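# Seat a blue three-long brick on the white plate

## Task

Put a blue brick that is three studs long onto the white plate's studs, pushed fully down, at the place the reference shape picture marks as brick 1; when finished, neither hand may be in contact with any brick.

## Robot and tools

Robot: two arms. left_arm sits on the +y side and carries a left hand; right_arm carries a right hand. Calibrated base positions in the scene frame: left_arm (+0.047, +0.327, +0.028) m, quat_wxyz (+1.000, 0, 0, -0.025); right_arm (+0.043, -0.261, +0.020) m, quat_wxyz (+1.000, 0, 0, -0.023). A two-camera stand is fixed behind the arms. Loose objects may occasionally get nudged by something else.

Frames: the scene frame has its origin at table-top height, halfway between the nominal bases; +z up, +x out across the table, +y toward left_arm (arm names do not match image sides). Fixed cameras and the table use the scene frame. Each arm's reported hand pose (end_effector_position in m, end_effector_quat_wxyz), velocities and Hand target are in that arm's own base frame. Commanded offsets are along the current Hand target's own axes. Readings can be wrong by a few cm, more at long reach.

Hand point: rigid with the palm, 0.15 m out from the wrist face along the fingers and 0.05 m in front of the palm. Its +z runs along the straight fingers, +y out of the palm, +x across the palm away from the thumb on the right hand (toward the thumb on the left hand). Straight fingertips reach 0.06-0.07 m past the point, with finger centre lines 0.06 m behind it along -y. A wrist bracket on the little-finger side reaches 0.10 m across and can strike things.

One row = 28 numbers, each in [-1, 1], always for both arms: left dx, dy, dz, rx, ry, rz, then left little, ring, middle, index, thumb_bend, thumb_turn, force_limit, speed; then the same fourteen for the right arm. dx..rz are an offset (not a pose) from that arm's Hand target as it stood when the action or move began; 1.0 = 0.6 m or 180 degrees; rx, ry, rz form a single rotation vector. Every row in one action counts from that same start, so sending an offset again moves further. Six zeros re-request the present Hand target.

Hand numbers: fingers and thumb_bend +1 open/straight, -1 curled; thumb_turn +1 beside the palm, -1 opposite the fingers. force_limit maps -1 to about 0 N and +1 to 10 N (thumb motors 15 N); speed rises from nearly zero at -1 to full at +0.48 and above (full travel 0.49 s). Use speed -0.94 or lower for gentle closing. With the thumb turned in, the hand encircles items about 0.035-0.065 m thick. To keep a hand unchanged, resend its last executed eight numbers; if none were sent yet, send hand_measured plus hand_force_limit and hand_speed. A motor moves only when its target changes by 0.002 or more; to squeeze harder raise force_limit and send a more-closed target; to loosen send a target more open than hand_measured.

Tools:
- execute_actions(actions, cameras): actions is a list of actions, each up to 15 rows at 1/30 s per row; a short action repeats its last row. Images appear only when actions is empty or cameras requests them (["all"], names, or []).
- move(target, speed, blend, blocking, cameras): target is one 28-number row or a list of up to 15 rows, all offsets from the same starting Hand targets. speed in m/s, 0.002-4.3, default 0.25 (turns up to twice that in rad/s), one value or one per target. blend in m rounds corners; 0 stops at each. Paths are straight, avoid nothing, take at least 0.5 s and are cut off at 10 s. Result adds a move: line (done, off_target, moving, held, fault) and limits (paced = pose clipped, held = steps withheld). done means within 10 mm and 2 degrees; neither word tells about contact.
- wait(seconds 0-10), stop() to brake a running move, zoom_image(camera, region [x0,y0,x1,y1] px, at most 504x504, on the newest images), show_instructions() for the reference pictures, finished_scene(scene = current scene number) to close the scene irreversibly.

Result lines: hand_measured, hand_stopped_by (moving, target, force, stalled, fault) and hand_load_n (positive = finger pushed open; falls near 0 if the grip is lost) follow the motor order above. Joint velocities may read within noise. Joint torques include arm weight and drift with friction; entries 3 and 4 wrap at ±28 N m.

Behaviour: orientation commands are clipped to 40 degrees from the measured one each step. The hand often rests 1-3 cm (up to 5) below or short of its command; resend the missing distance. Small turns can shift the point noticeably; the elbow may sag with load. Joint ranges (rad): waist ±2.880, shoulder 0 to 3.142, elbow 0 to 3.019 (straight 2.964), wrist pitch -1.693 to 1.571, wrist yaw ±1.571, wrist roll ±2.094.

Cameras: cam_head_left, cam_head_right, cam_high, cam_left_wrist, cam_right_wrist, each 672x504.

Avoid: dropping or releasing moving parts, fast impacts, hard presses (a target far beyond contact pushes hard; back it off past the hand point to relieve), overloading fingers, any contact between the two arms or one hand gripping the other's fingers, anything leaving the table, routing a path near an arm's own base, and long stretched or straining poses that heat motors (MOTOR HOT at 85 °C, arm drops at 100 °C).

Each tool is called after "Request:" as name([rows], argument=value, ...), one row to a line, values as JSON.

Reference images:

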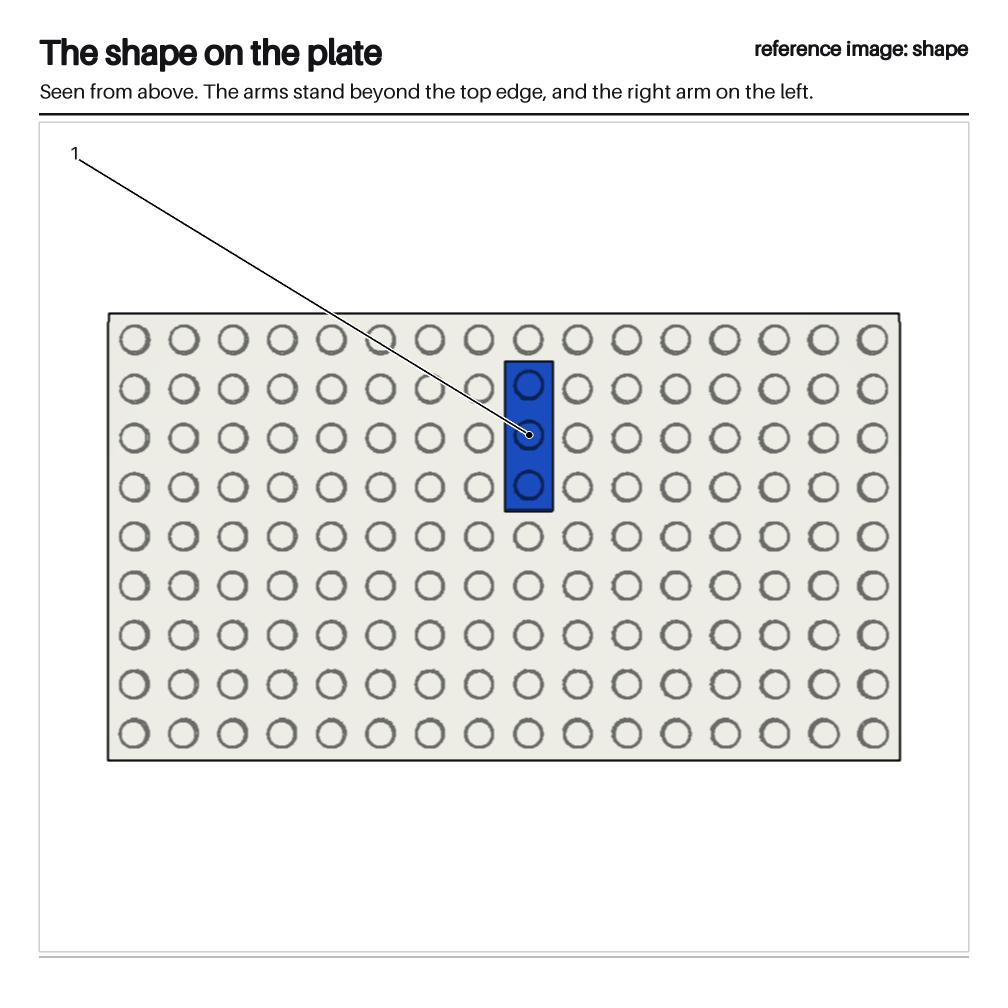

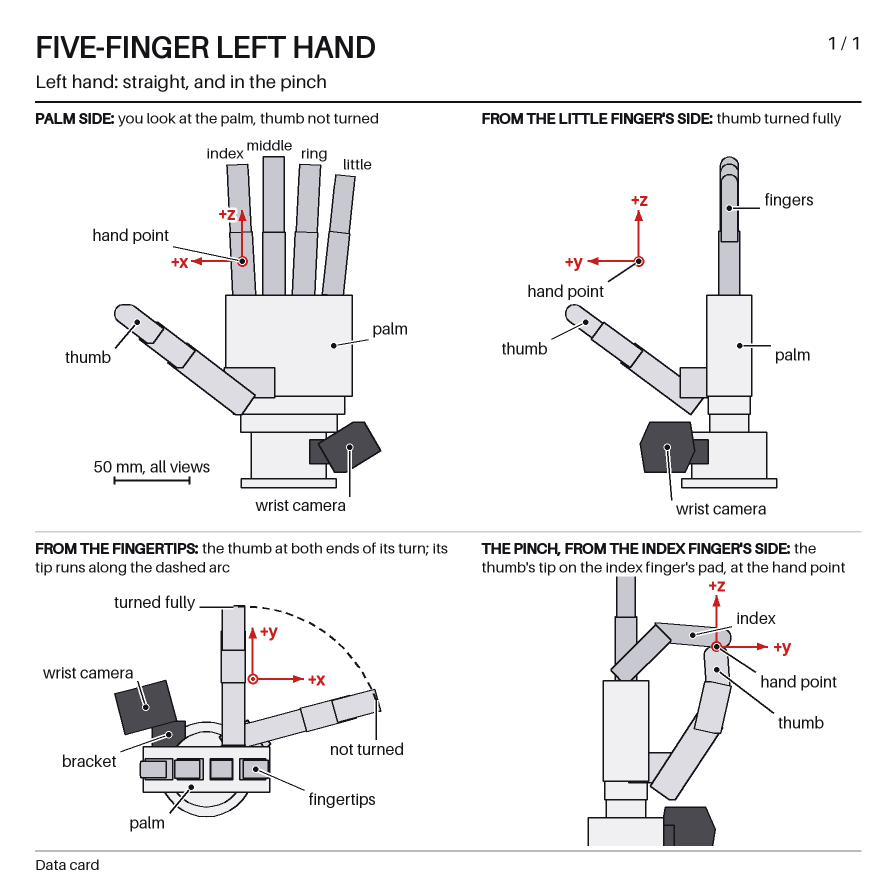

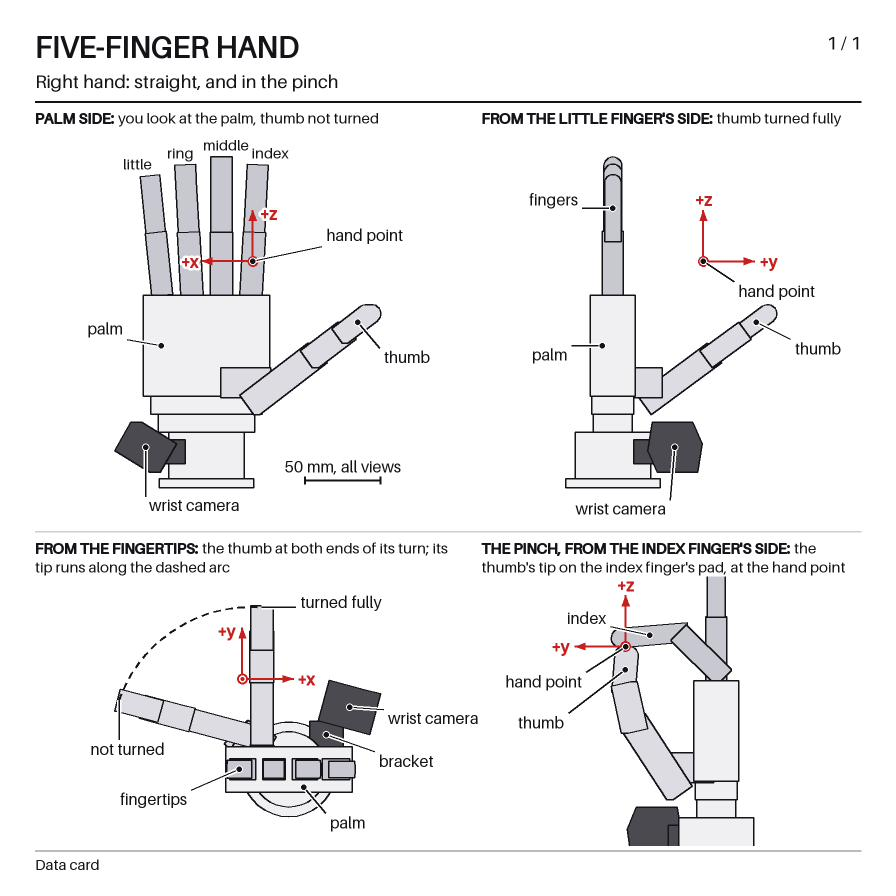

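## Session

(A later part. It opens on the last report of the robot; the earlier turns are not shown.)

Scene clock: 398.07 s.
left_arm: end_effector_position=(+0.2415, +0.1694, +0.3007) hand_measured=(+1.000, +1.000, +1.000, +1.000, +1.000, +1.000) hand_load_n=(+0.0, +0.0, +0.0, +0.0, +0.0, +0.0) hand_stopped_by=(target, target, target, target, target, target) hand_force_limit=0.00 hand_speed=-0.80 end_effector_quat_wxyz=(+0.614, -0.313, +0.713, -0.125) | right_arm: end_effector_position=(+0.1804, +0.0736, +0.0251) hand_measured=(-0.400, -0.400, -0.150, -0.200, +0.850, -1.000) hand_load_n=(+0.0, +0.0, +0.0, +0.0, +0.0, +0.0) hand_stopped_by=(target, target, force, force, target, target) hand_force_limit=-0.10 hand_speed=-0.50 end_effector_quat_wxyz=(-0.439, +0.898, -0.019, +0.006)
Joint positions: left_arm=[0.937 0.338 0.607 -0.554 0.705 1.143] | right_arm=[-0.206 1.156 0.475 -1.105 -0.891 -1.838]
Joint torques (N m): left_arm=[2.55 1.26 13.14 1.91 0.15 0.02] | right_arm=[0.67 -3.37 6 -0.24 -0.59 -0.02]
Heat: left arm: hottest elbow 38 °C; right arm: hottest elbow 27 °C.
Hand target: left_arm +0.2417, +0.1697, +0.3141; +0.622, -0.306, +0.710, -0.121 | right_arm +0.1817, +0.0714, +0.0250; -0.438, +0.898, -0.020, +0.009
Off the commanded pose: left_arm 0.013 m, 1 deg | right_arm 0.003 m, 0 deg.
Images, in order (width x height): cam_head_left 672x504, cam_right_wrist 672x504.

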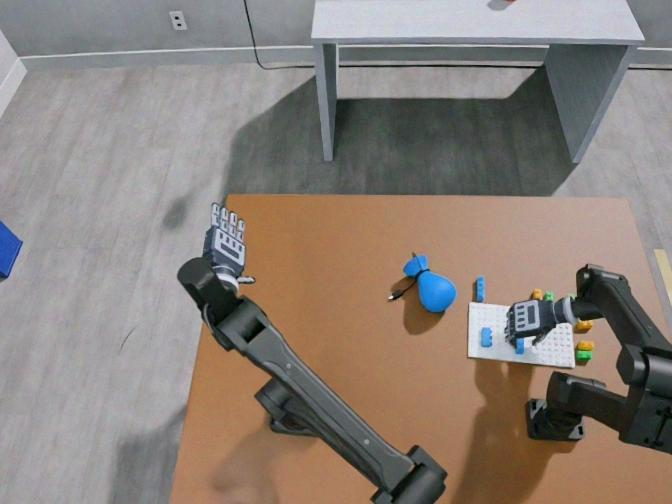

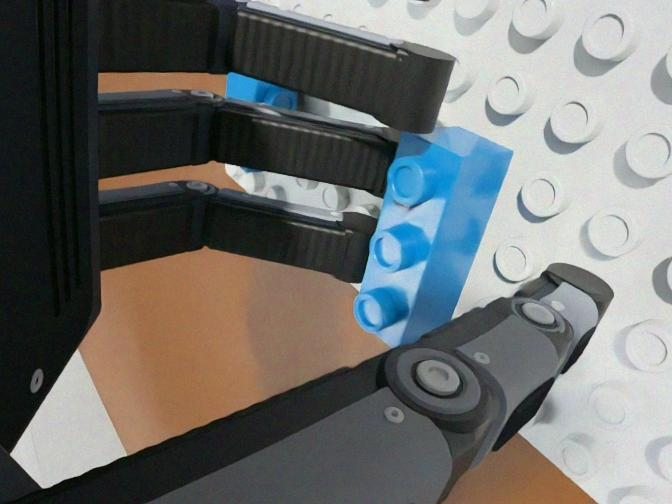

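Request:
move([
  [0,0,0,0,0,0,1,1,1,1,1,1,0,-0.8,0.0,-0.0687,-0.0422,0,0,0,-0.4,-0.4,-0.25,-0.3,0.85,-1,-0.1,-0.5],
  [0,0,0,0,0,0,1,1,1,1,1,1,0,-0.8,-0.0308,0.018,-0.2284,0,0,0,0.9,0.9,0.9,0.9,0.85,-1,-0.1,-0.2],
], speed=0.12, cameras=["cam_right_wrist", "cam_head_left"])

Request:
zoom_image(camera="cam_head_left", region=[496, 322, 546, 372])

Request:
zoom_image(camera="cam_right_wrist", region=[200, 0, 480, 230])

Scene clock: 402.53 s.
left_arm: end_effector_position=(+0.2415, +0.1694, +0.3007) hand_measured=(+1.000, +1.000, +1.000, +1.000, +1.000, +1.000) hand_load_n=(+0.0, +0.0, +0.0, +0.0, +0.0, +0.0) hand_stopped_by=(target, target, target, target, target, target) hand_force_limit=0.00 hand_speed=-0.80 end_effector_quat_wxyz=(+0.614, -0.313, +0.713, -0.125) | right_arm: end_effector_position=(+0.1471, -0.0319, +0.0907) hand_measured=(+0.900, +0.900, +0.900, +0.900, +0.850, -1.000) hand_load_n=(+0.0, +0.0, +0.0, +0.0, +0.0, +0.0) hand_stopped_by=(target, target, target, target, target, target) hand_force_limit=-0.10 hand_speed=-0.20 end_effector_quat_wxyz=(-0.360, +0.928, -0.094, -0.029)
Joint positions: left_arm=[0.937 0.338 0.607 -0.554 0.705 1.143] | right_arm=[-0.585 1.1 0.661 -1.587 -0.606 -2.097]
Joint torques (N m): left_arm=[2.26 2.26 13.22 2.11 0.22 -0.01] | right_arm=[0.73 -2.84 9.68 -1.09 -0.4 -0.02]
Heat: left arm: hottest elbow 38 °C; right arm: hottest elbow 27 °C.
Hand target: left_arm +0.2417, +0.1697, +0.3141; +0.622, -0.306, +0.710, -0.121 | right_arm +0.1582, -0.0424, +0.1008; -0.438, +0.898, -0.020, +0.009
Off the commanded pose: left_arm 0.013 m, 1 deg | right_arm 0.018 m, 14 deg.
joint sent to its limit (right arm) — joint 6 (wrist roll), lower limit. The joint targets are off in orientation, not in position.
move: off_target (left_arm, right_arm); target 2's new numbers were sent with right_arm's hand 0.018 m and 14 deg from that target
Images, in order (width x height): cam_head_left 672x504, cam_right_wrist 672x504.

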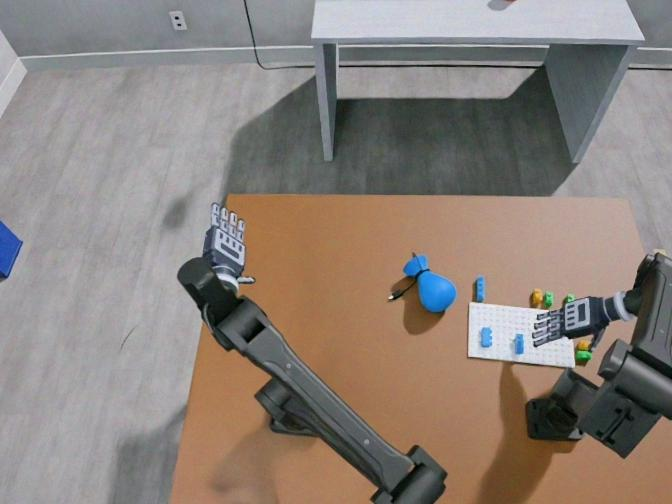

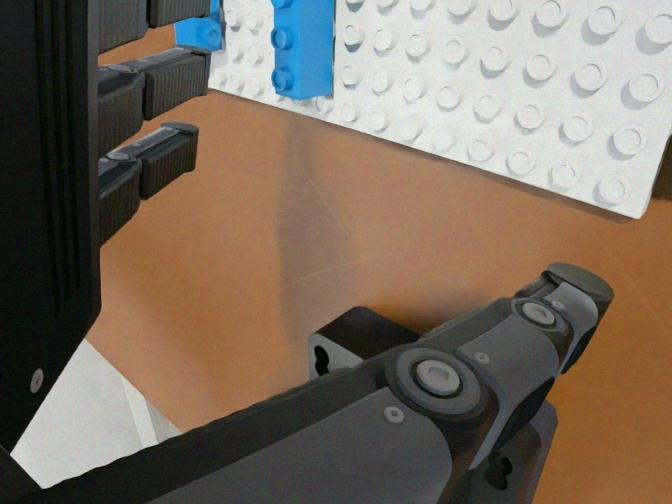

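Scaled by 10.080 from the camera's 672x504 image, which has a finer 960x720 frame.

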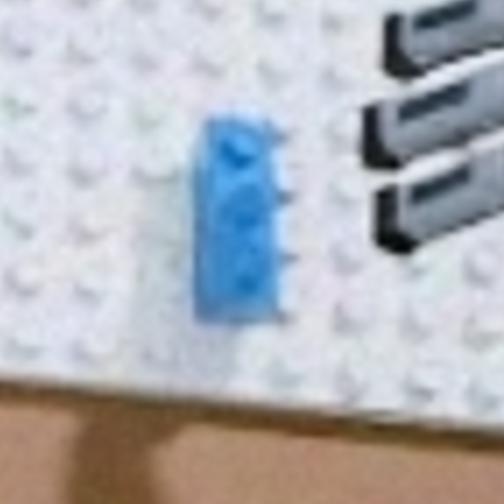

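Scaled by 1.800 from the camera's 672x504 image, which has a finer 960x720 frame.

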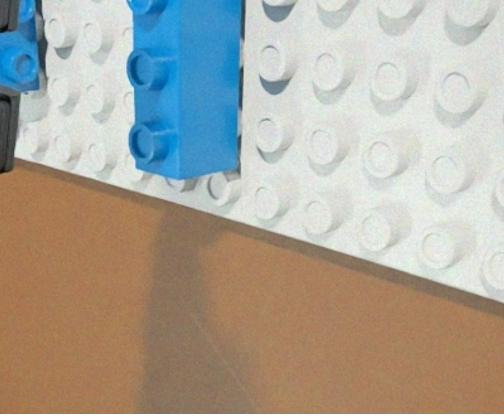

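Request:
move(target=[0,0,0,0,0,0,1,1,1,1,1,1,0,-0.8,0.09,0.0,0.04,0,0,0,0.9,0.9,0.9,0.9,0.85,-1,-0.1,-0.2], speed=0.12, cameras=["cam_right_wrist"])

Request:
zoom_image(camera="cam_right_wrist", region=[200, 0, 480, 230])

Scene clock: 405.50 s.
left_arm: end_effector_position=(+0.2415, +0.1694, +0.3007) hand_measured=(+1.000, +1.000, +1.000, +1.000, +1.000, +1.000) hand_load_n=(+0.0, +0.0, +0.0, +0.0, +0.0, +0.0) hand_stopped_by=(target, target, target, target, target, target) hand_force_limit=0.00 hand_speed=-0.80 end_effector_quat_wxyz=(+0.614, -0.313, +0.713, -0.125) | right_arm: end_effector_position=(+0.1959, -0.0179, +0.0796) hand_measured=(+0.900, +0.900, +0.900, +0.900, +0.850, -1.000) hand_load_n=(+0.0, +0.0, +0.0, -0.5, -0.5, +0.0) hand_stopped_by=(target, target, target, target, target, target) hand_force_limit=-0.10 hand_speed=-0.20 end_effector_quat_wxyz=(-0.407, +0.911, -0.070, -0.014)
Joint positions: left_arm=[0.937 0.338 0.607 -0.554 0.705 1.143] | right_arm=[-0.502 1.243 0.713 -1.498 -0.729 -2.097]
Joint torques (N m): left_arm=[0.38 1.2 13.07 2.09 0.22 -0.03] | right_arm=[2.14 -4.66 9.17 -0.32 -0.63 -0.01]
Heat: left arm: hottest elbow 38 °C; right arm: hottest elbow 27 °C.
Hand target: left_arm +0.2417, +0.1697, +0.3141; +0.622, -0.306, +0.710, -0.121 | right_arm +0.2130, -0.0258, +0.0860; -0.438, +0.899, -0.019, +0.009
Off the commanded pose: left_arm 0.013 m, 1 deg | right_arm 0.020 m, 7 deg.
joint sent to its limit (right arm) — joint 6 (wrist roll), lower limit. The joint targets are off in orientation, not in position.
move: off_target (left_arm, right_arm)
Images, in order (width x height): cam_right_wrist 672x504.

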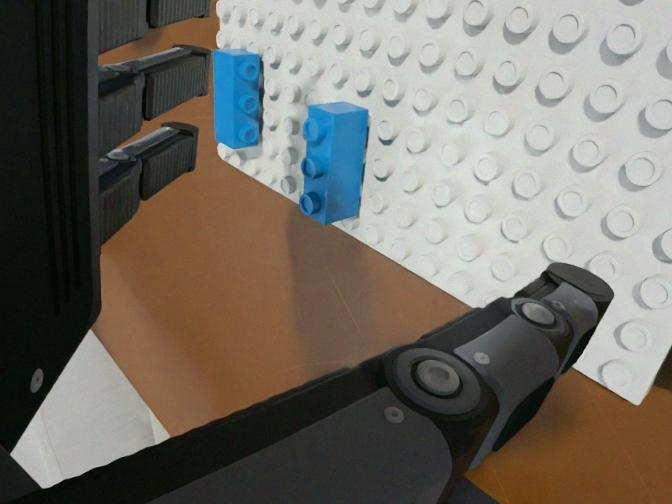

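Scaled by 1.800 from the camera's 672x504 image, which has a finer 960x720 frame.

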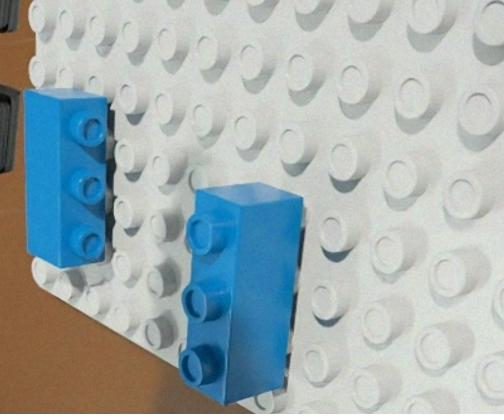

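Request:
zoom_image(camera="cam_right_wrist", region=[290, 80, 440, 240])

Scaled by 3.150 from the camera's 672x504 image, which has a finer 960x720 frame.

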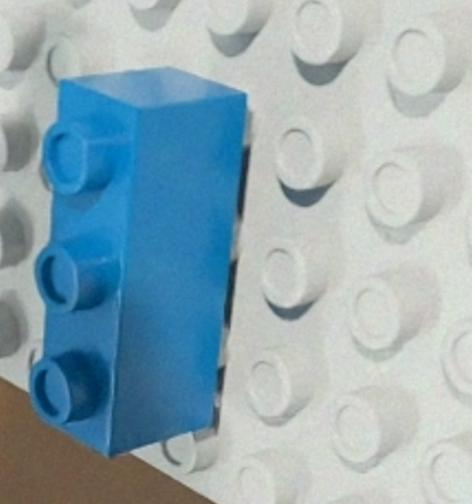

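Request:
wait(seconds=0.1, cameras=["cam_head_left", "cam_head_right"])

Request:
zoom_image(camera="cam_head_left", region=[500, 326, 540, 366])

Request:
zoom_image(camera="cam_head_right", region=[510, 330, 560, 380])

Scene clock: 410.60 s.
left_arm: end_effector_position=(+0.2415, +0.1694, +0.3007) hand_measured=(+1.000, +1.000, +1.000, +1.000, +1.000, +1.000) hand_load_n=(+0.0, +0.0, +0.0, +0.0, +0.0, +0.0) hand_stopped_by=(target, target, target, target, target, target) hand_force_limit=0.00 hand_speed=-0.80 end_effector_quat_wxyz=(+0.614, -0.313, +0.713, -0.125) | right_arm: end_effector_position=(+0.1959, -0.0178, +0.0796) hand_measured=(+0.900, +0.900, +0.900, +0.900, +0.850, -1.000) hand_load_n=(+0.0, -0.5, +0.0, +0.0, +0.0, +0.0) hand_stopped_by=(target, target, target, target, target, target) hand_force_limit=-0.10 hand_speed=-0.20 end_effector_quat_wxyz=(-0.407, +0.911, -0.070, -0.014)
Joint positions: left_arm=[0.937 0.338 0.607 -0.554 0.705 1.143] | right_arm=[-0.502 1.243 0.713 -1.498 -0.729 -2.097]
Joint torques (N m): left_arm=[2.08 2.67 13.46 2 0.19 0.03] | right_arm=[2.32 -4.48 9.16 -0.32 -0.64 -0.02]
Heat: left arm: hottest elbow 38 °C; right arm: hottest elbow 27 °C.
Hand target: left_arm +0.2417, +0.1697, +0.3141; +0.622, -0.306, +0.710, -0.121 | right_arm +0.2130, -0.0257, +0.0860; -0.439, +0.898, -0.020, +0.009
Off the commanded pose: left_arm 0.013 m, 1 deg | right_arm 0.020 m, 7 deg.
wait: 0.10 s; at rest from the start
Images, in order (width x height): cam_head_left 672x504, cam_head_right 672x504.

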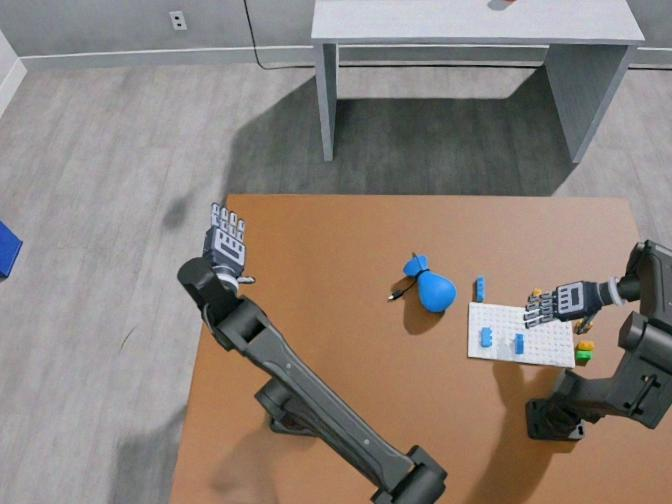

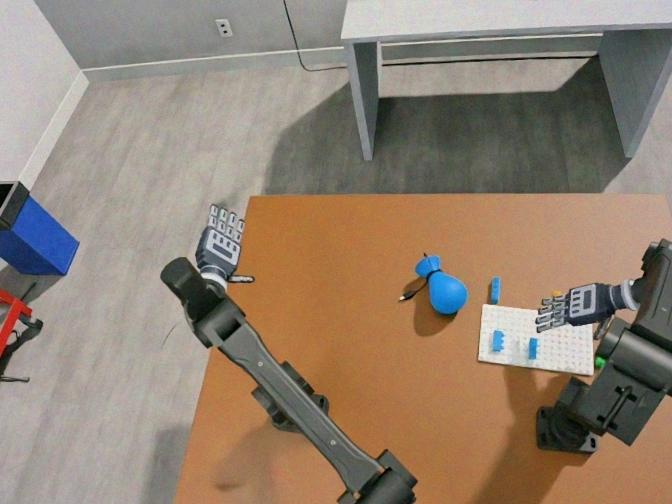

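Scaled by 12.600 from the camera's 672x504 image, which has a finer 960x720 frame.

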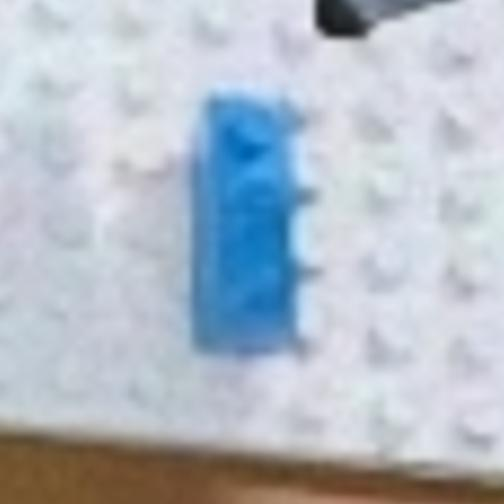

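Scaled by 10.080 from the camera's 672x504 image, which has a finer 960x720 frame.

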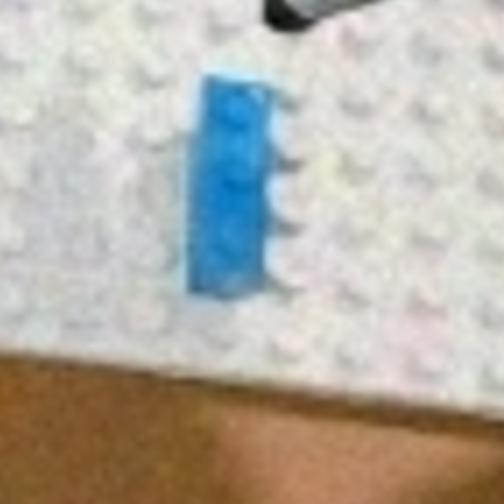

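Request:
execute_actions(actions=[], cameras=["cam_head_left","cam_right_wrist"])

Request:
zoom_image(camera="cam_head_left", region=[476, 302, 566, 392])

Scene clock: 412.90 s.
left_arm: end_effector_position=(+0.2415, +0.1694, +0.3007) hand_measured=(+1.000, +1.000, +1.000, +1.000, +1.000, +1.000) hand_load_n=(+0.0, +0.0, +0.0, +0.0, +0.0, +0.0) hand_stopped_by=(target, target, target, target, target, target) hand_force_limit=0.00 hand_speed=-0.80 end_effector_quat_wxyz=(+0.614, -0.313, +0.713, -0.125) | right_arm: end_effector_position=(+0.1959, -0.0178, +0.0796) hand_measured=(+0.900, +0.900, +0.900, +0.900, +0.850, -1.000) hand_load_n=(+0.0, +0.0, +0.0, +0.0, +0.0, +0.0) hand_stopped_by=(target, target, target, target, target, target) hand_force_limit=-0.10 hand_speed=-0.20 end_effector_quat_wxyz=(-0.407, +0.911, -0.070, -0.014)
Joint positions: left_arm=[0.937 0.338 0.607 -0.554 0.705 1.143] | right_arm=[-0.502 1.243 0.713 -1.498 -0.729 -2.097]
Joint velocities: within noise
Joint torques (N m): left_arm=[2.32 2.67 13.23 1.87 0.18 0.01] | right_arm=[2.14 -4.72 9.17 -0.32 -0.63 -0.02]
Motor temperatures (°C): left_arm=[19 17 38 20 17 19] | right_arm=[26 21 27 19 21 18]
Heat: left arm: hottest elbow 38 °C; right arm: hottest elbow 27 °C.
Hand target: left_arm +0.2417, +0.1697, +0.3141; +0.622, -0.306, +0.710, -0.121 | right_arm +0.2130, -0.0257, +0.0860; -0.439, +0.898, -0.020, +0.009
Off the commanded pose: left_arm 0.013 m, 1 deg | right_arm 0.020 m, 7 deg.
Images, in order (width x height): cam_head_left 672x504, cam_right_wrist 672x504.

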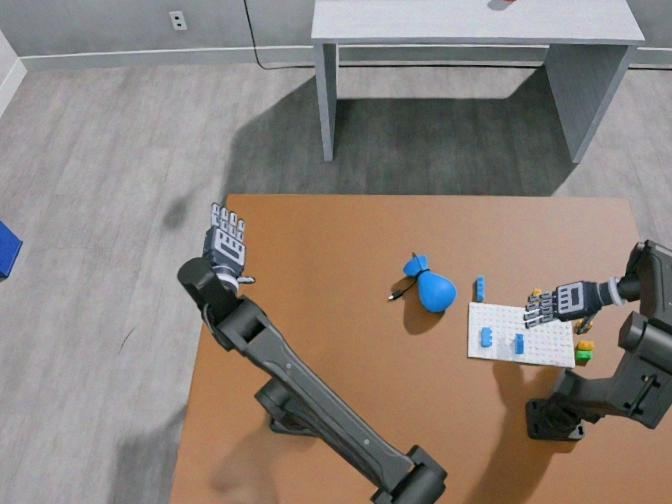

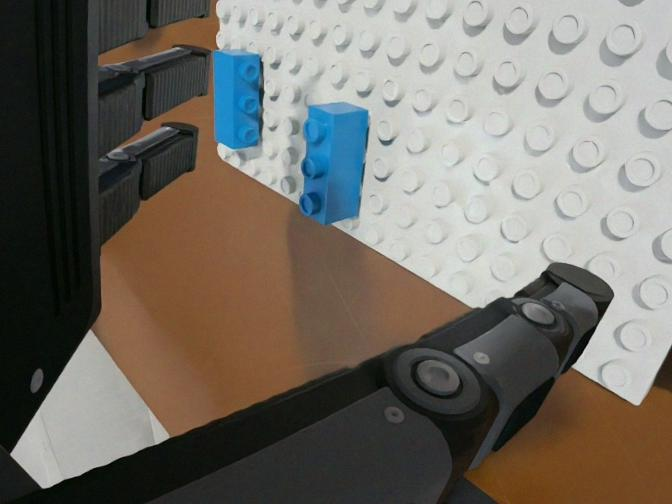

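Scaled by 5.600 from the camera's 672x504 image, which has a finer 960x720 frame.

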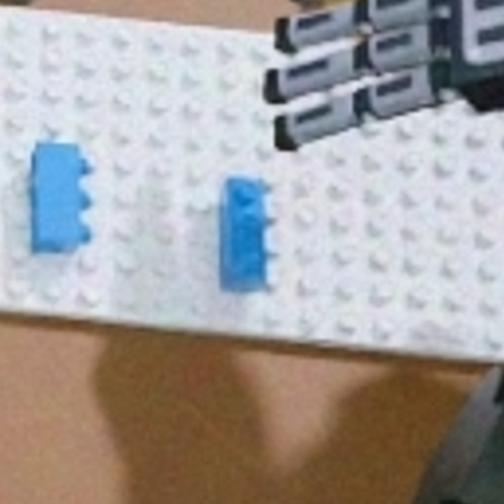

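Request:
zoom_image(camera="cam_right_wrist", region=[270, 50, 470, 290])

Request:
zoom_image(camera="cam_head_left", region=[496, 322, 546, 372])

Scaled by 2.100 from the camera's 672x504 image, which has a finer 960x720 frame.

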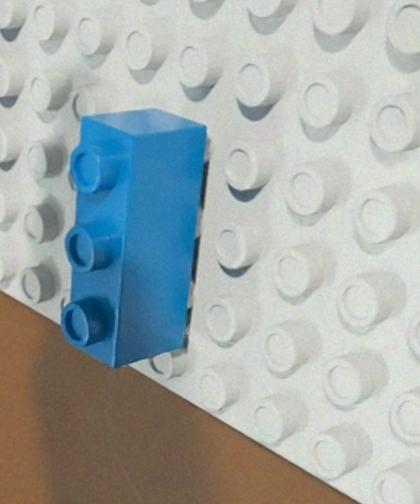

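Scaled by 10.080 from the camera's 672x504 image, which has a finer 960x720 frame.

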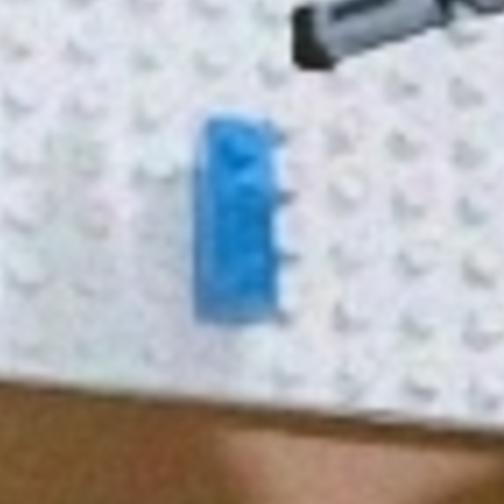

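Request:
zoom_image(camera="cam_right_wrist", region=[340, 95, 410, 165])

Request:
zoom_image(camera="cam_right_wrist", region=[330, 160, 400, 230])

Scaled by 7.200 from the camera's 672x504 image, which has a finer 960x720 frame.

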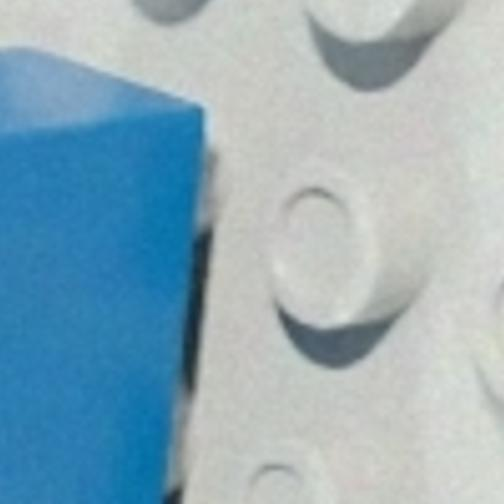

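Scaled by 7.200 from the camera's 672x504 image, which has a finer 960x720 frame.

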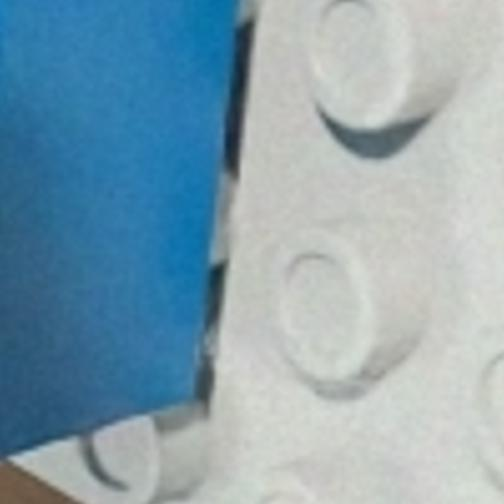

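Request:
move(target=[0,0,0,0,0,0,1,1,1,1,1,1,0,-0.8, 0,-0.13,-0.10,0,0,0,0.9,0.9,0.9,0.9,0.85,-1,-0.1,-0.2], speed=0.15, cameras=["cam_right_wrist"])

Request:
zoom_image(camera="cam_right_wrist", region=[380, 100, 580, 300])

Scene clock: 420.70 s.
left_arm: end_effector_position=(+0.2415, +0.1694, +0.3007) hand_measured=(+1.000, +1.000, +1.000, +1.000, +1.000, +1.000) hand_load_n=(+0.0, +0.0, +0.0, +0.0, +0.0, +0.0) hand_stopped_by=(target, target, target, target, target, target) hand_force_limit=0.00 hand_speed=-0.80 end_effector_quat_wxyz=(+0.614, -0.313, +0.713, -0.125) | right_arm: end_effector_position=(+0.2041, -0.0205, +0.1684) hand_measured=(+0.900, +0.900, +0.900, +0.900, +0.850, -1.000) hand_load_n=(-0.5, +0.0, +0.0, +0.0, -0.5, +0.0) hand_stopped_by=(target, target, target, target, target, target) hand_force_limit=-0.10 hand_speed=-0.20 end_effector_quat_wxyz=(-0.385, +0.920, -0.058, +0.034)
Joint positions: left_arm=[0.937 0.338 0.607 -0.554 0.705 1.143] | right_arm=[-0.499 1.07 0.865 -1.7 -0.736 -2.073]
Joint torques (N m): left_arm=[1.9 1.03 13.39 2.21 0.21 0.01] | right_arm=[2.2 -4.54 10.62 -0.8 -0.5 0.13]
Heat: left arm: hottest elbow 38 °C; right arm: hottest elbow 27 °C.
Hand target: left_arm +0.2417, +0.1697, +0.3141; +0.622, -0.306, +0.710, -0.121 | right_arm +0.2131, -0.0251, +0.1843; -0.438, +0.899, -0.020, +0.009
Off the commanded pose: left_arm 0.013 m, 1 deg | right_arm 0.019 m, 8 deg.
joint sent to its limit (right arm) — joint 4 (wrist pitch), lower limit. The joint targets are off in orientation, not in position.
move: off_target (left_arm, right_arm)
Images, in order (width x height): cam_right_wrist 672x504.

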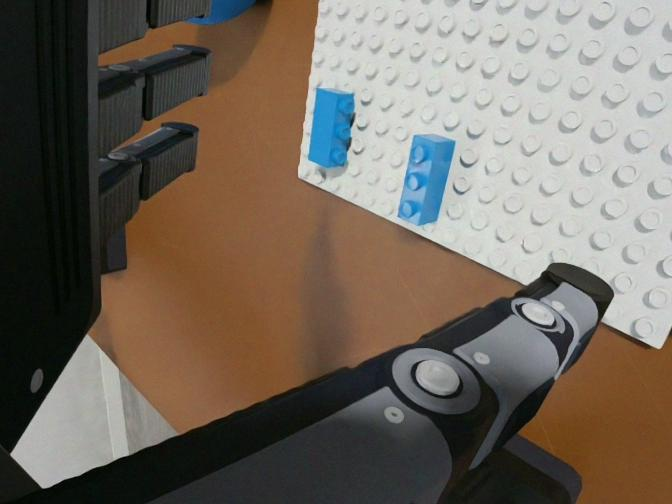

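Scaled by 2.520 from the camera's 672x504 image, which has a finer 960x720 frame.

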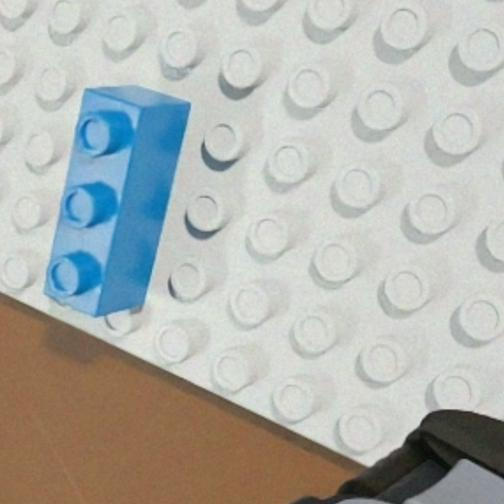

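Request:
move(target=[0,0,0,0,0,0,1,1,1,1,1,1,0,-0.8, -0.0547,0.0361,0.2271,0,0,0,-0.4,-0.4,-0.1,-0.1,0.8,-1,-0.1,-0.2], speed=0.12, cameras=["cam_right_wrist"])

Request:
zoom_image(camera="cam_right_wrist", region=[150, 50, 450, 300])

Scene clock: 425.27 s.
left_arm: end_effector_position=(+0.2415, +0.1694, +0.3007) hand_measured=(+1.000, +1.000, +1.000, +1.000, +1.000, +1.000) hand_load_n=(+0.0, +0.0, +0.0, +0.0, +0.0, +0.0) hand_stopped_by=(target, target, target, target, target, target) hand_force_limit=0.00 hand_speed=-0.80 end_effector_quat_wxyz=(+0.614, -0.313, +0.713, -0.125) | right_arm: end_effector_position=(+0.1837, +0.0686, +0.0834) hand_measured=(-0.400, -0.400, -0.100, -0.100, +0.800, -1.000) hand_load_n=(+0.0, +0.0, +0.0, +0.0, +0.0, +0.0) hand_stopped_by=(target, target, target, target, target, target) hand_force_limit=-0.10 hand_speed=-0.20 end_effector_quat_wxyz=(-0.439, +0.898, -0.022, +0.008)
Joint positions: left_arm=[0.937 0.338 0.607 -0.554 0.705 1.143] | right_arm=[-0.227 1.045 0.584 -1.341 -0.887 -1.86]
Joint torques (N m): left_arm=[2.2 2.32 13.57 2.13 0.18 0.05] | right_arm=[2.43 -3.55 6.74 0.06 -0.74 0.15]
Heat: left arm: hottest elbow 39 °C; right arm: hottest elbow 27 °C.
Hand target: left_arm +0.2417, +0.1697, +0.3141; +0.622, -0.306, +0.710, -0.121 | right_arm +0.1844, +0.0703, +0.0835; -0.438, +0.898, -0.020, +0.009
Off the commanded pose: left_arm 0.013 m, 1 deg | right_arm 0.002 m, 0 deg.
move: off_target (left_arm)
Images, in order (width x height): cam_right_wrist 672x504.

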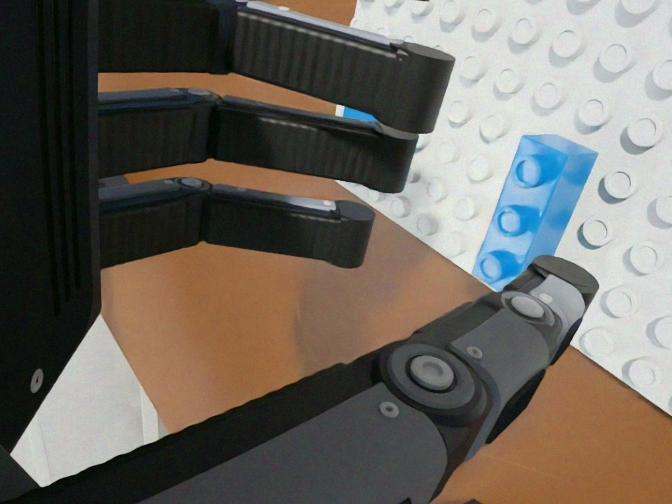

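Scaled by 1.680 from the camera's 672x504 image, which has a finer 960x720 frame.

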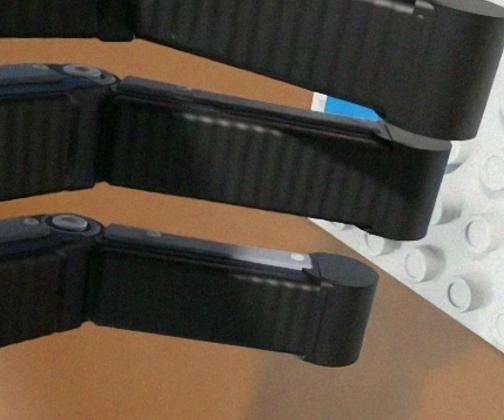

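Request:
move([
  [0,0,0,0,0,0,1,1,1,1,1,1,0,-0.8, 0.0167,0.0521,0.0415,0,0,0,-0.4,-0.4,-0.1,-0.1,0.8,-1,-0.1,-0.2],
  [0,0,0,0,0,0,1,1,1,1,1,1,0,-0.8, -0.0133,0.0521,0.0415,0,0,0,-0.4,-0.4,-0.1,-0.1,0.8,-1,-0.1,-0.2],
  [0,0,0,0,0,0,1,1,1,1,1,1,0,-0.8, 0.0083,0.0521,0.0415,0,0,0,-0.4,-0.4,-0.1,-0.1,0.8,-1,-0.1,-0.2],
  [0,0,0,0,0,0,1,1,1,1,1,1,0,-0.8, 0,0.0521,0.0415,0,0,0,-0.4,-0.4,-0.1,-0.1,0.8,-1,-0.1,-0.2],
], speed=0.08, cameras=["cam_right_wrist"])

Scene clock: 428.37 s.
left_arm: end_effector_position=(+0.2415, +0.1694, +0.3007) hand_measured=(+1.000, +1.000, +1.000, +1.000, +1.000, +1.000) hand_load_n=(+0.0, +0.0, +0.0, +0.0, +0.0, +0.0) hand_stopped_by=(target, target, target, target, target, target) hand_force_limit=0.00 hand_speed=-0.80 end_effector_quat_wxyz=(+0.614, -0.313, +0.713, -0.125) | right_arm: end_effector_position=(+0.1764, +0.0719, +0.0385) hand_measured=(-0.400, -0.400, -0.100, -0.100, +0.800, -1.000) hand_load_n=(+0.0, +0.0, +0.0, +0.0, +0.0, +0.0) hand_stopped_by=(target, target, target, target, target, target) hand_force_limit=-0.10 hand_speed=-0.20 end_effector_quat_wxyz=(-0.440, +0.898, -0.025, -0.001)
Joint positions: left_arm=[0.937 0.338 0.607 -0.554 0.705 1.143] | right_arm=[-0.218 1.128 0.495 -1.18 -0.888 -1.848]
Joint torques (N m): left_arm=[1.67 1.96 13.31 2.06 0.17 -0.12] | right_arm=[1.67 -3.96 7.34 -0.21 -0.68 0.06]
Heat: left arm: hottest elbow 39 °C; right arm: hottest elbow 27 °C.
Hand target: left_arm +0.2417, +0.1697, +0.3141; +0.622, -0.306, +0.710, -0.121 | right_arm +0.1844, +0.0706, +0.0435; -0.438, +0.899, -0.020, +0.009
Off the commanded pose: left_arm 0.013 m, 1 deg | right_arm 0.010 m, 1 deg.
move: off_target (left_arm)
Images, in order (width x height): cam_right_wrist 672x504.

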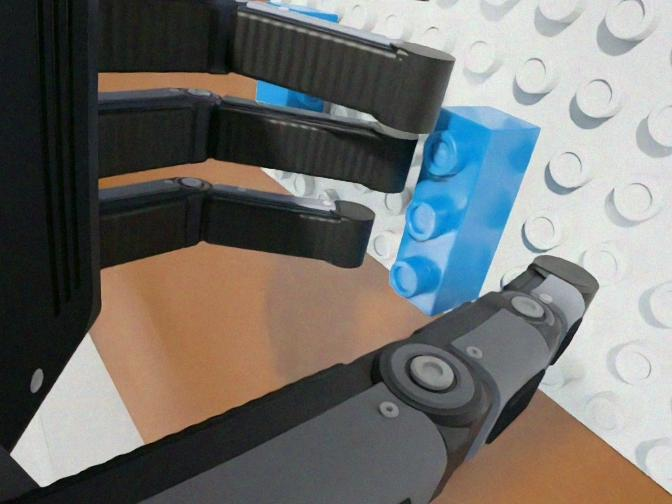

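Request:
move([
  [0,0,0,0,0,0,1,1,1,1,1,1,0,-0.8, 0.0133,0.0158,0.0123,0,0,0,-0.4,-0.4,-0.1,-0.1,0.8,-1,-0.1,-0.2],
  [0,0,0,0,0,0,1,1,1,1,1,1,0,-0.8, -0.010,0.0158,0.0123,0,0,0,-0.4,-0.4,-0.1,-0.1,0.8,-1,-0.1,-0.2],
  [0,0,0,0,0,0,1,1,1,1,1,1,0,-0.8, 0,0.0158,0.0123,0,0,0,-0.4,-0.4,-0.1,-0.1,0.8,-1,-0.1,-0.2],
], speed=0.06, cameras=["cam_right_wrist"])

Scene clock: 430.50 s.
left_arm: end_effector_position=(+0.2415, +0.1694, +0.3007) hand_measured=(+1.000, +1.000, +1.000, +1.000, +1.000, +1.000) hand_load_n=(+0.0, +0.0, +0.0, +0.0, +0.0, +0.0) hand_stopped_by=(target, target, target, target, target, target) hand_force_limit=0.00 hand_speed=-0.80 end_effector_quat_wxyz=(+0.614, -0.313, +0.713, -0.125) | right_arm: end_effector_position=(+0.1795, +0.0712, +0.0302) hand_measured=(-0.400, -0.400, -0.100, -0.100, +0.800, -1.000) hand_load_n=(+0.0, +0.0, +0.0, +0.0, +0.0, +0.0) hand_stopped_by=(target, target, target, target, target, target) hand_force_limit=-0.10 hand_speed=-0.20 end_effector_quat_wxyz=(-0.438, +0.898, -0.021, +0.008)
Joint positions: left_arm=[0.937 0.338 0.607 -0.554 0.705 1.143] | right_arm=[-0.218 1.14 0.481 -1.133 -0.888 -1.847]
Joint torques (N m): left_arm=[1.32 2.73 13.37 2.09 0.19 0.01] | right_arm=[1.55 -2.96 6.84 -0.16 -0.68 0.05]
Heat: left arm: hottest elbow 39 °C; right arm: hottest elbow 27 °C.
Hand target: left_arm +0.2417, +0.1697, +0.3141; +0.622, -0.306, +0.710, -0.121 | right_arm +0.1844, +0.0706, +0.0315; -0.438, +0.899, -0.020, +0.009
Off the commanded pose: left_arm 0.013 m, 1 deg | right_arm 0.005 m, 0 deg.
move: off_target (left_arm)
Images, in order (width x height): cam_right_wrist 672x504.

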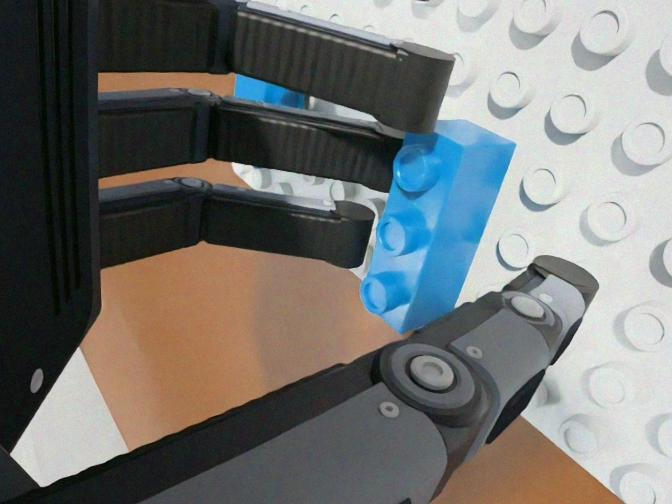

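Request:
move([
  [0,0,0,0,0,0,1,1,1,1,1,1,0,-0.8, -0.0033,0.0075,0.002,0,0,0,-0.4,-0.4,-0.1,-0.1,0.8,-1,-0.1,-0.2],
], speed=0.06)

Request:
move([
  [0,0,0,0,0,0,1,1,1,1,1,1,0,-0.8, -0.0017,0.0075,0.002,0,0,0,-0.4,-0.4,-0.1,-0.1,0.8,-1,-0.1,-0.2],
], speed=0.06, cameras=["cam_right_wrist"])

Scene clock: 431.67 s.
left_arm: end_effector_position=(+0.2415, +0.1694, +0.3007) hand_measured=(+1.000, +1.000, +1.000, +1.000, +1.000, +1.000) hand_load_n=(+0.0, +0.0, +0.0, +0.0, +0.5, +0.0) hand_stopped_by=(target, target, target, target, target, target) hand_force_limit=0.00 hand_speed=-0.80 end_effector_quat_wxyz=(+0.614, -0.313, +0.713, -0.125) | right_arm: end_effector_position=(+0.1788, +0.0713, +0.0285) hand_measured=(-0.400, -0.400, -0.100, -0.100, +0.800, -1.000) hand_load_n=(+0.0, +0.0, +0.0, +0.0, +0.0, +0.0) hand_stopped_by=(target, target, target, target, target, target) hand_force_limit=-0.10 hand_speed=-0.20 end_effector_quat_wxyz=(-0.439, +0.898, -0.021, +0.005)
Joint positions: left_arm=[0.937 0.338 0.607 -0.554 0.705 1.143] | right_arm=[-0.218 1.15 0.481 -1.133 -0.888 -1.854]
Joint torques (N m): left_arm=[1.9 1.96 13.42 1.94 0.18 0.06] | right_arm=[0.85 -2.9 6.2 0.08 -0.58 -0.02]
Heat: left arm: hottest elbow 39 °C; right arm: hottest elbow 27 °C.
Hand target: left_arm +0.2417, +0.1697, +0.3141; +0.622, -0.306, +0.710, -0.121 | right_arm +0.1824, +0.0689, +0.0273; -0.438, +0.899, -0.020, +0.009
Off the commanded pose: left_arm 0.013 m, 1 deg | right_arm 0.005 m, 1 deg.
move: off_target (left_arm)

Scene clock: 432.53 s.
left_arm: end_effector_position=(+0.2415, +0.1694, +0.3007) hand_measured=(+1.000, +1.000, +1.000, +1.000, +1.000, +1.000) hand_load_n=(+0.0, +0.0, +0.0, +0.0, +0.0, +0.0) hand_stopped_by=(target, target, target, target, target, target) hand_force_limit=0.00 hand_speed=-0.80 end_effector_quat_wxyz=(+0.614, -0.313, +0.713, -0.125) | right_arm: end_effector_position=(+0.1805, +0.0693, +0.0259) hand_measured=(-0.400, -0.400, -0.100, -0.100, +0.800, -1.000) hand_load_n=(+0.0, +0.0, +0.0, +0.0, +0.0, +0.0) hand_stopped_by=(target, target, target, target, target, target) hand_force_limit=-0.10 hand_speed=-0.20 end_effector_quat_wxyz=(-0.439, +0.898, -0.019, +0.007)
Joint positions: left_arm=[0.937 0.338 0.607 -0.554 0.705 1.143] | right_arm=[-0.226 1.162 0.481 -1.127 -0.887 -1.868]
Joint torques (N m): left_arm=[1.55 2.26 13.2 1.98 0.21 -0.03] | right_arm=[0.79 -2.96 5.63 0.09 -0.59 -0.02]
Heat: left arm: hottest elbow 39 °C; right arm: hottest elbow 27 °C.
Hand target: left_arm +0.2417, +0.1697, +0.3141; +0.622, -0.306, +0.710, -0.121 | right_arm +0.1813, +0.0671, +0.0230; -0.438, +0.898, -0.019, +0.009
Off the commanded pose: left_arm 0.013 m, 1 deg | right_arm 0.004 m, 0 deg.
move: off_target (left_arm)
Images, in order (width x height): cam_right_wrist 672x504.

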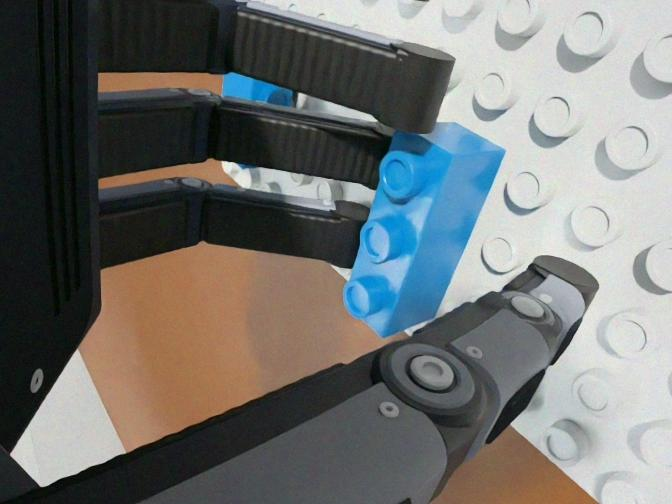

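Request:
move([
  [0,0,0,0,0,0,1,1,1,1,1,1,0,-0.8, 0,0,0,0,0,0,-0.4,-0.4,-0.1,-0.1,0.42,-1,-0.3,-0.94],
], cameras=["cam_right_wrist"])

Scene clock: 437.37 s.
left_arm: end_effector_position=(+0.2415, +0.1694, +0.3007) hand_measured=(+1.000, +1.000, +1.000, +1.000, +1.000, +1.000) hand_load_n=(+0.0, +0.0, +0.0, +0.0, +0.0, +0.0) hand_stopped_by=(target, target, target, target, target, target) hand_force_limit=0.00 hand_speed=-0.80 end_effector_quat_wxyz=(+0.614, -0.313, +0.713, -0.125) | right_arm: end_effector_position=(+0.1806, +0.0692, +0.0258) hand_measured=(-0.400, -0.400, -0.100, -0.100, +0.420, -1.000) hand_load_n=(+0.0, +0.0, +0.0, +0.0, +0.0, +0.0) hand_stopped_by=(target, target, target, target, target, target) hand_force_limit=-0.30 hand_speed=-0.94 end_effector_quat_wxyz=(-0.439, +0.898, -0.019, +0.007)
Joint positions: left_arm=[0.937 0.338 0.607 -0.554 0.705 1.143] | right_arm=[-0.226 1.162 0.481 -1.127 -0.887 -1.869]
Joint torques (N m): left_arm=[1.44 2.08 13.08 2.41 0.22 -0.01] | right_arm=[0.73 -2.84 5.64 0.09 -0.57 -0.01]
Heat: left arm: hottest elbow 39 °C; right arm: hottest elbow 27 °C.
Hand target: left_arm +0.2417, +0.1697, +0.3141; +0.622, -0.306, +0.710, -0.121 | right_arm +0.1813, +0.0671, +0.0230; -0.438, +0.898, -0.019, +0.009
Off the commanded pose: left_arm 0.013 m, 1 deg | right_arm 0.004 m, 0 deg.
move: off_target (left_arm)
Images, in order (width x height): cam_right_wrist 672x504.

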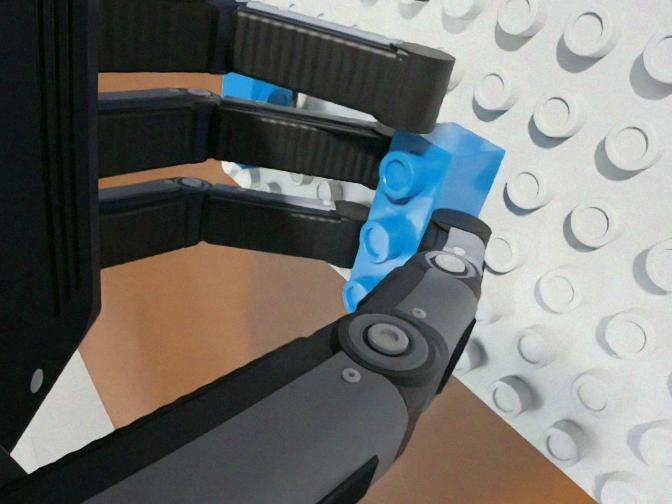

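Request:
move([
  [0,0,0,0,0,0,1,1,1,1,1,1,0,-0.8, 0,0,0,0,0,0,-0.4,-0.4,-0.1,-0.1,0.28,-1,-0.4,-0.94],
], cameras=["cam_right_wrist"])

Scene clock: 438.80 s.
left_arm: end_effector_position=(+0.2415, +0.1694, +0.3007) hand_measured=(+1.000, +1.000, +1.000, +1.000, +1.000, +1.000) hand_load_n=(+0.0, +0.0, +0.0, +0.0, +0.0, +0.0) hand_stopped_by=(target, target, target, target, target, target) hand_force_limit=0.00 hand_speed=-0.80 end_effector_quat_wxyz=(+0.614, -0.313, +0.713, -0.125) | right_arm: end_effector_position=(+0.1805, +0.0692, +0.0257) hand_measured=(-0.400, -0.400, -0.100, -0.100, +0.338, -1.000) hand_load_n=(+0.0, +0.0, +8.5, +0.0, +4.5, -0.5) hand_stopped_by=(target, target, target, target, force, target) hand_force_limit=-0.40 hand_speed=-0.94 end_effector_quat_wxyz=(-0.439, +0.898, -0.019, +0.007)
Joint positions: left_arm=[0.937 0.338 0.607 -0.554 0.705 1.143] | right_arm=[-0.226 1.163 0.481 -1.127 -0.886 -1.869]
Joint torques (N m): left_arm=[3.02 2.26 13.27 2.1 0.22 0.03] | right_arm=[0.56 -3.02 5.63 0.09 -0.59 -0.03]
Heat: left arm: hottest elbow 39 °C; right arm: hottest elbow 27 °C.
Hand target: left_arm +0.2417, +0.1697, +0.3141; +0.622, -0.306, +0.710, -0.121 | right_arm +0.1812, +0.0671, +0.0230; -0.438, +0.898, -0.020, +0.009
Off the commanded pose: left_arm 0.013 m, 1 deg | right_arm 0.003 m, 0 deg.
move: off_target (left_arm)
Images, in order (width x height): cam_right_wrist 672x504.

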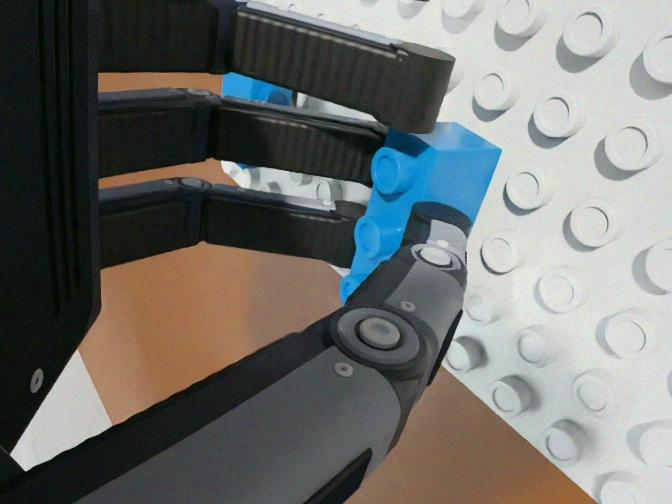

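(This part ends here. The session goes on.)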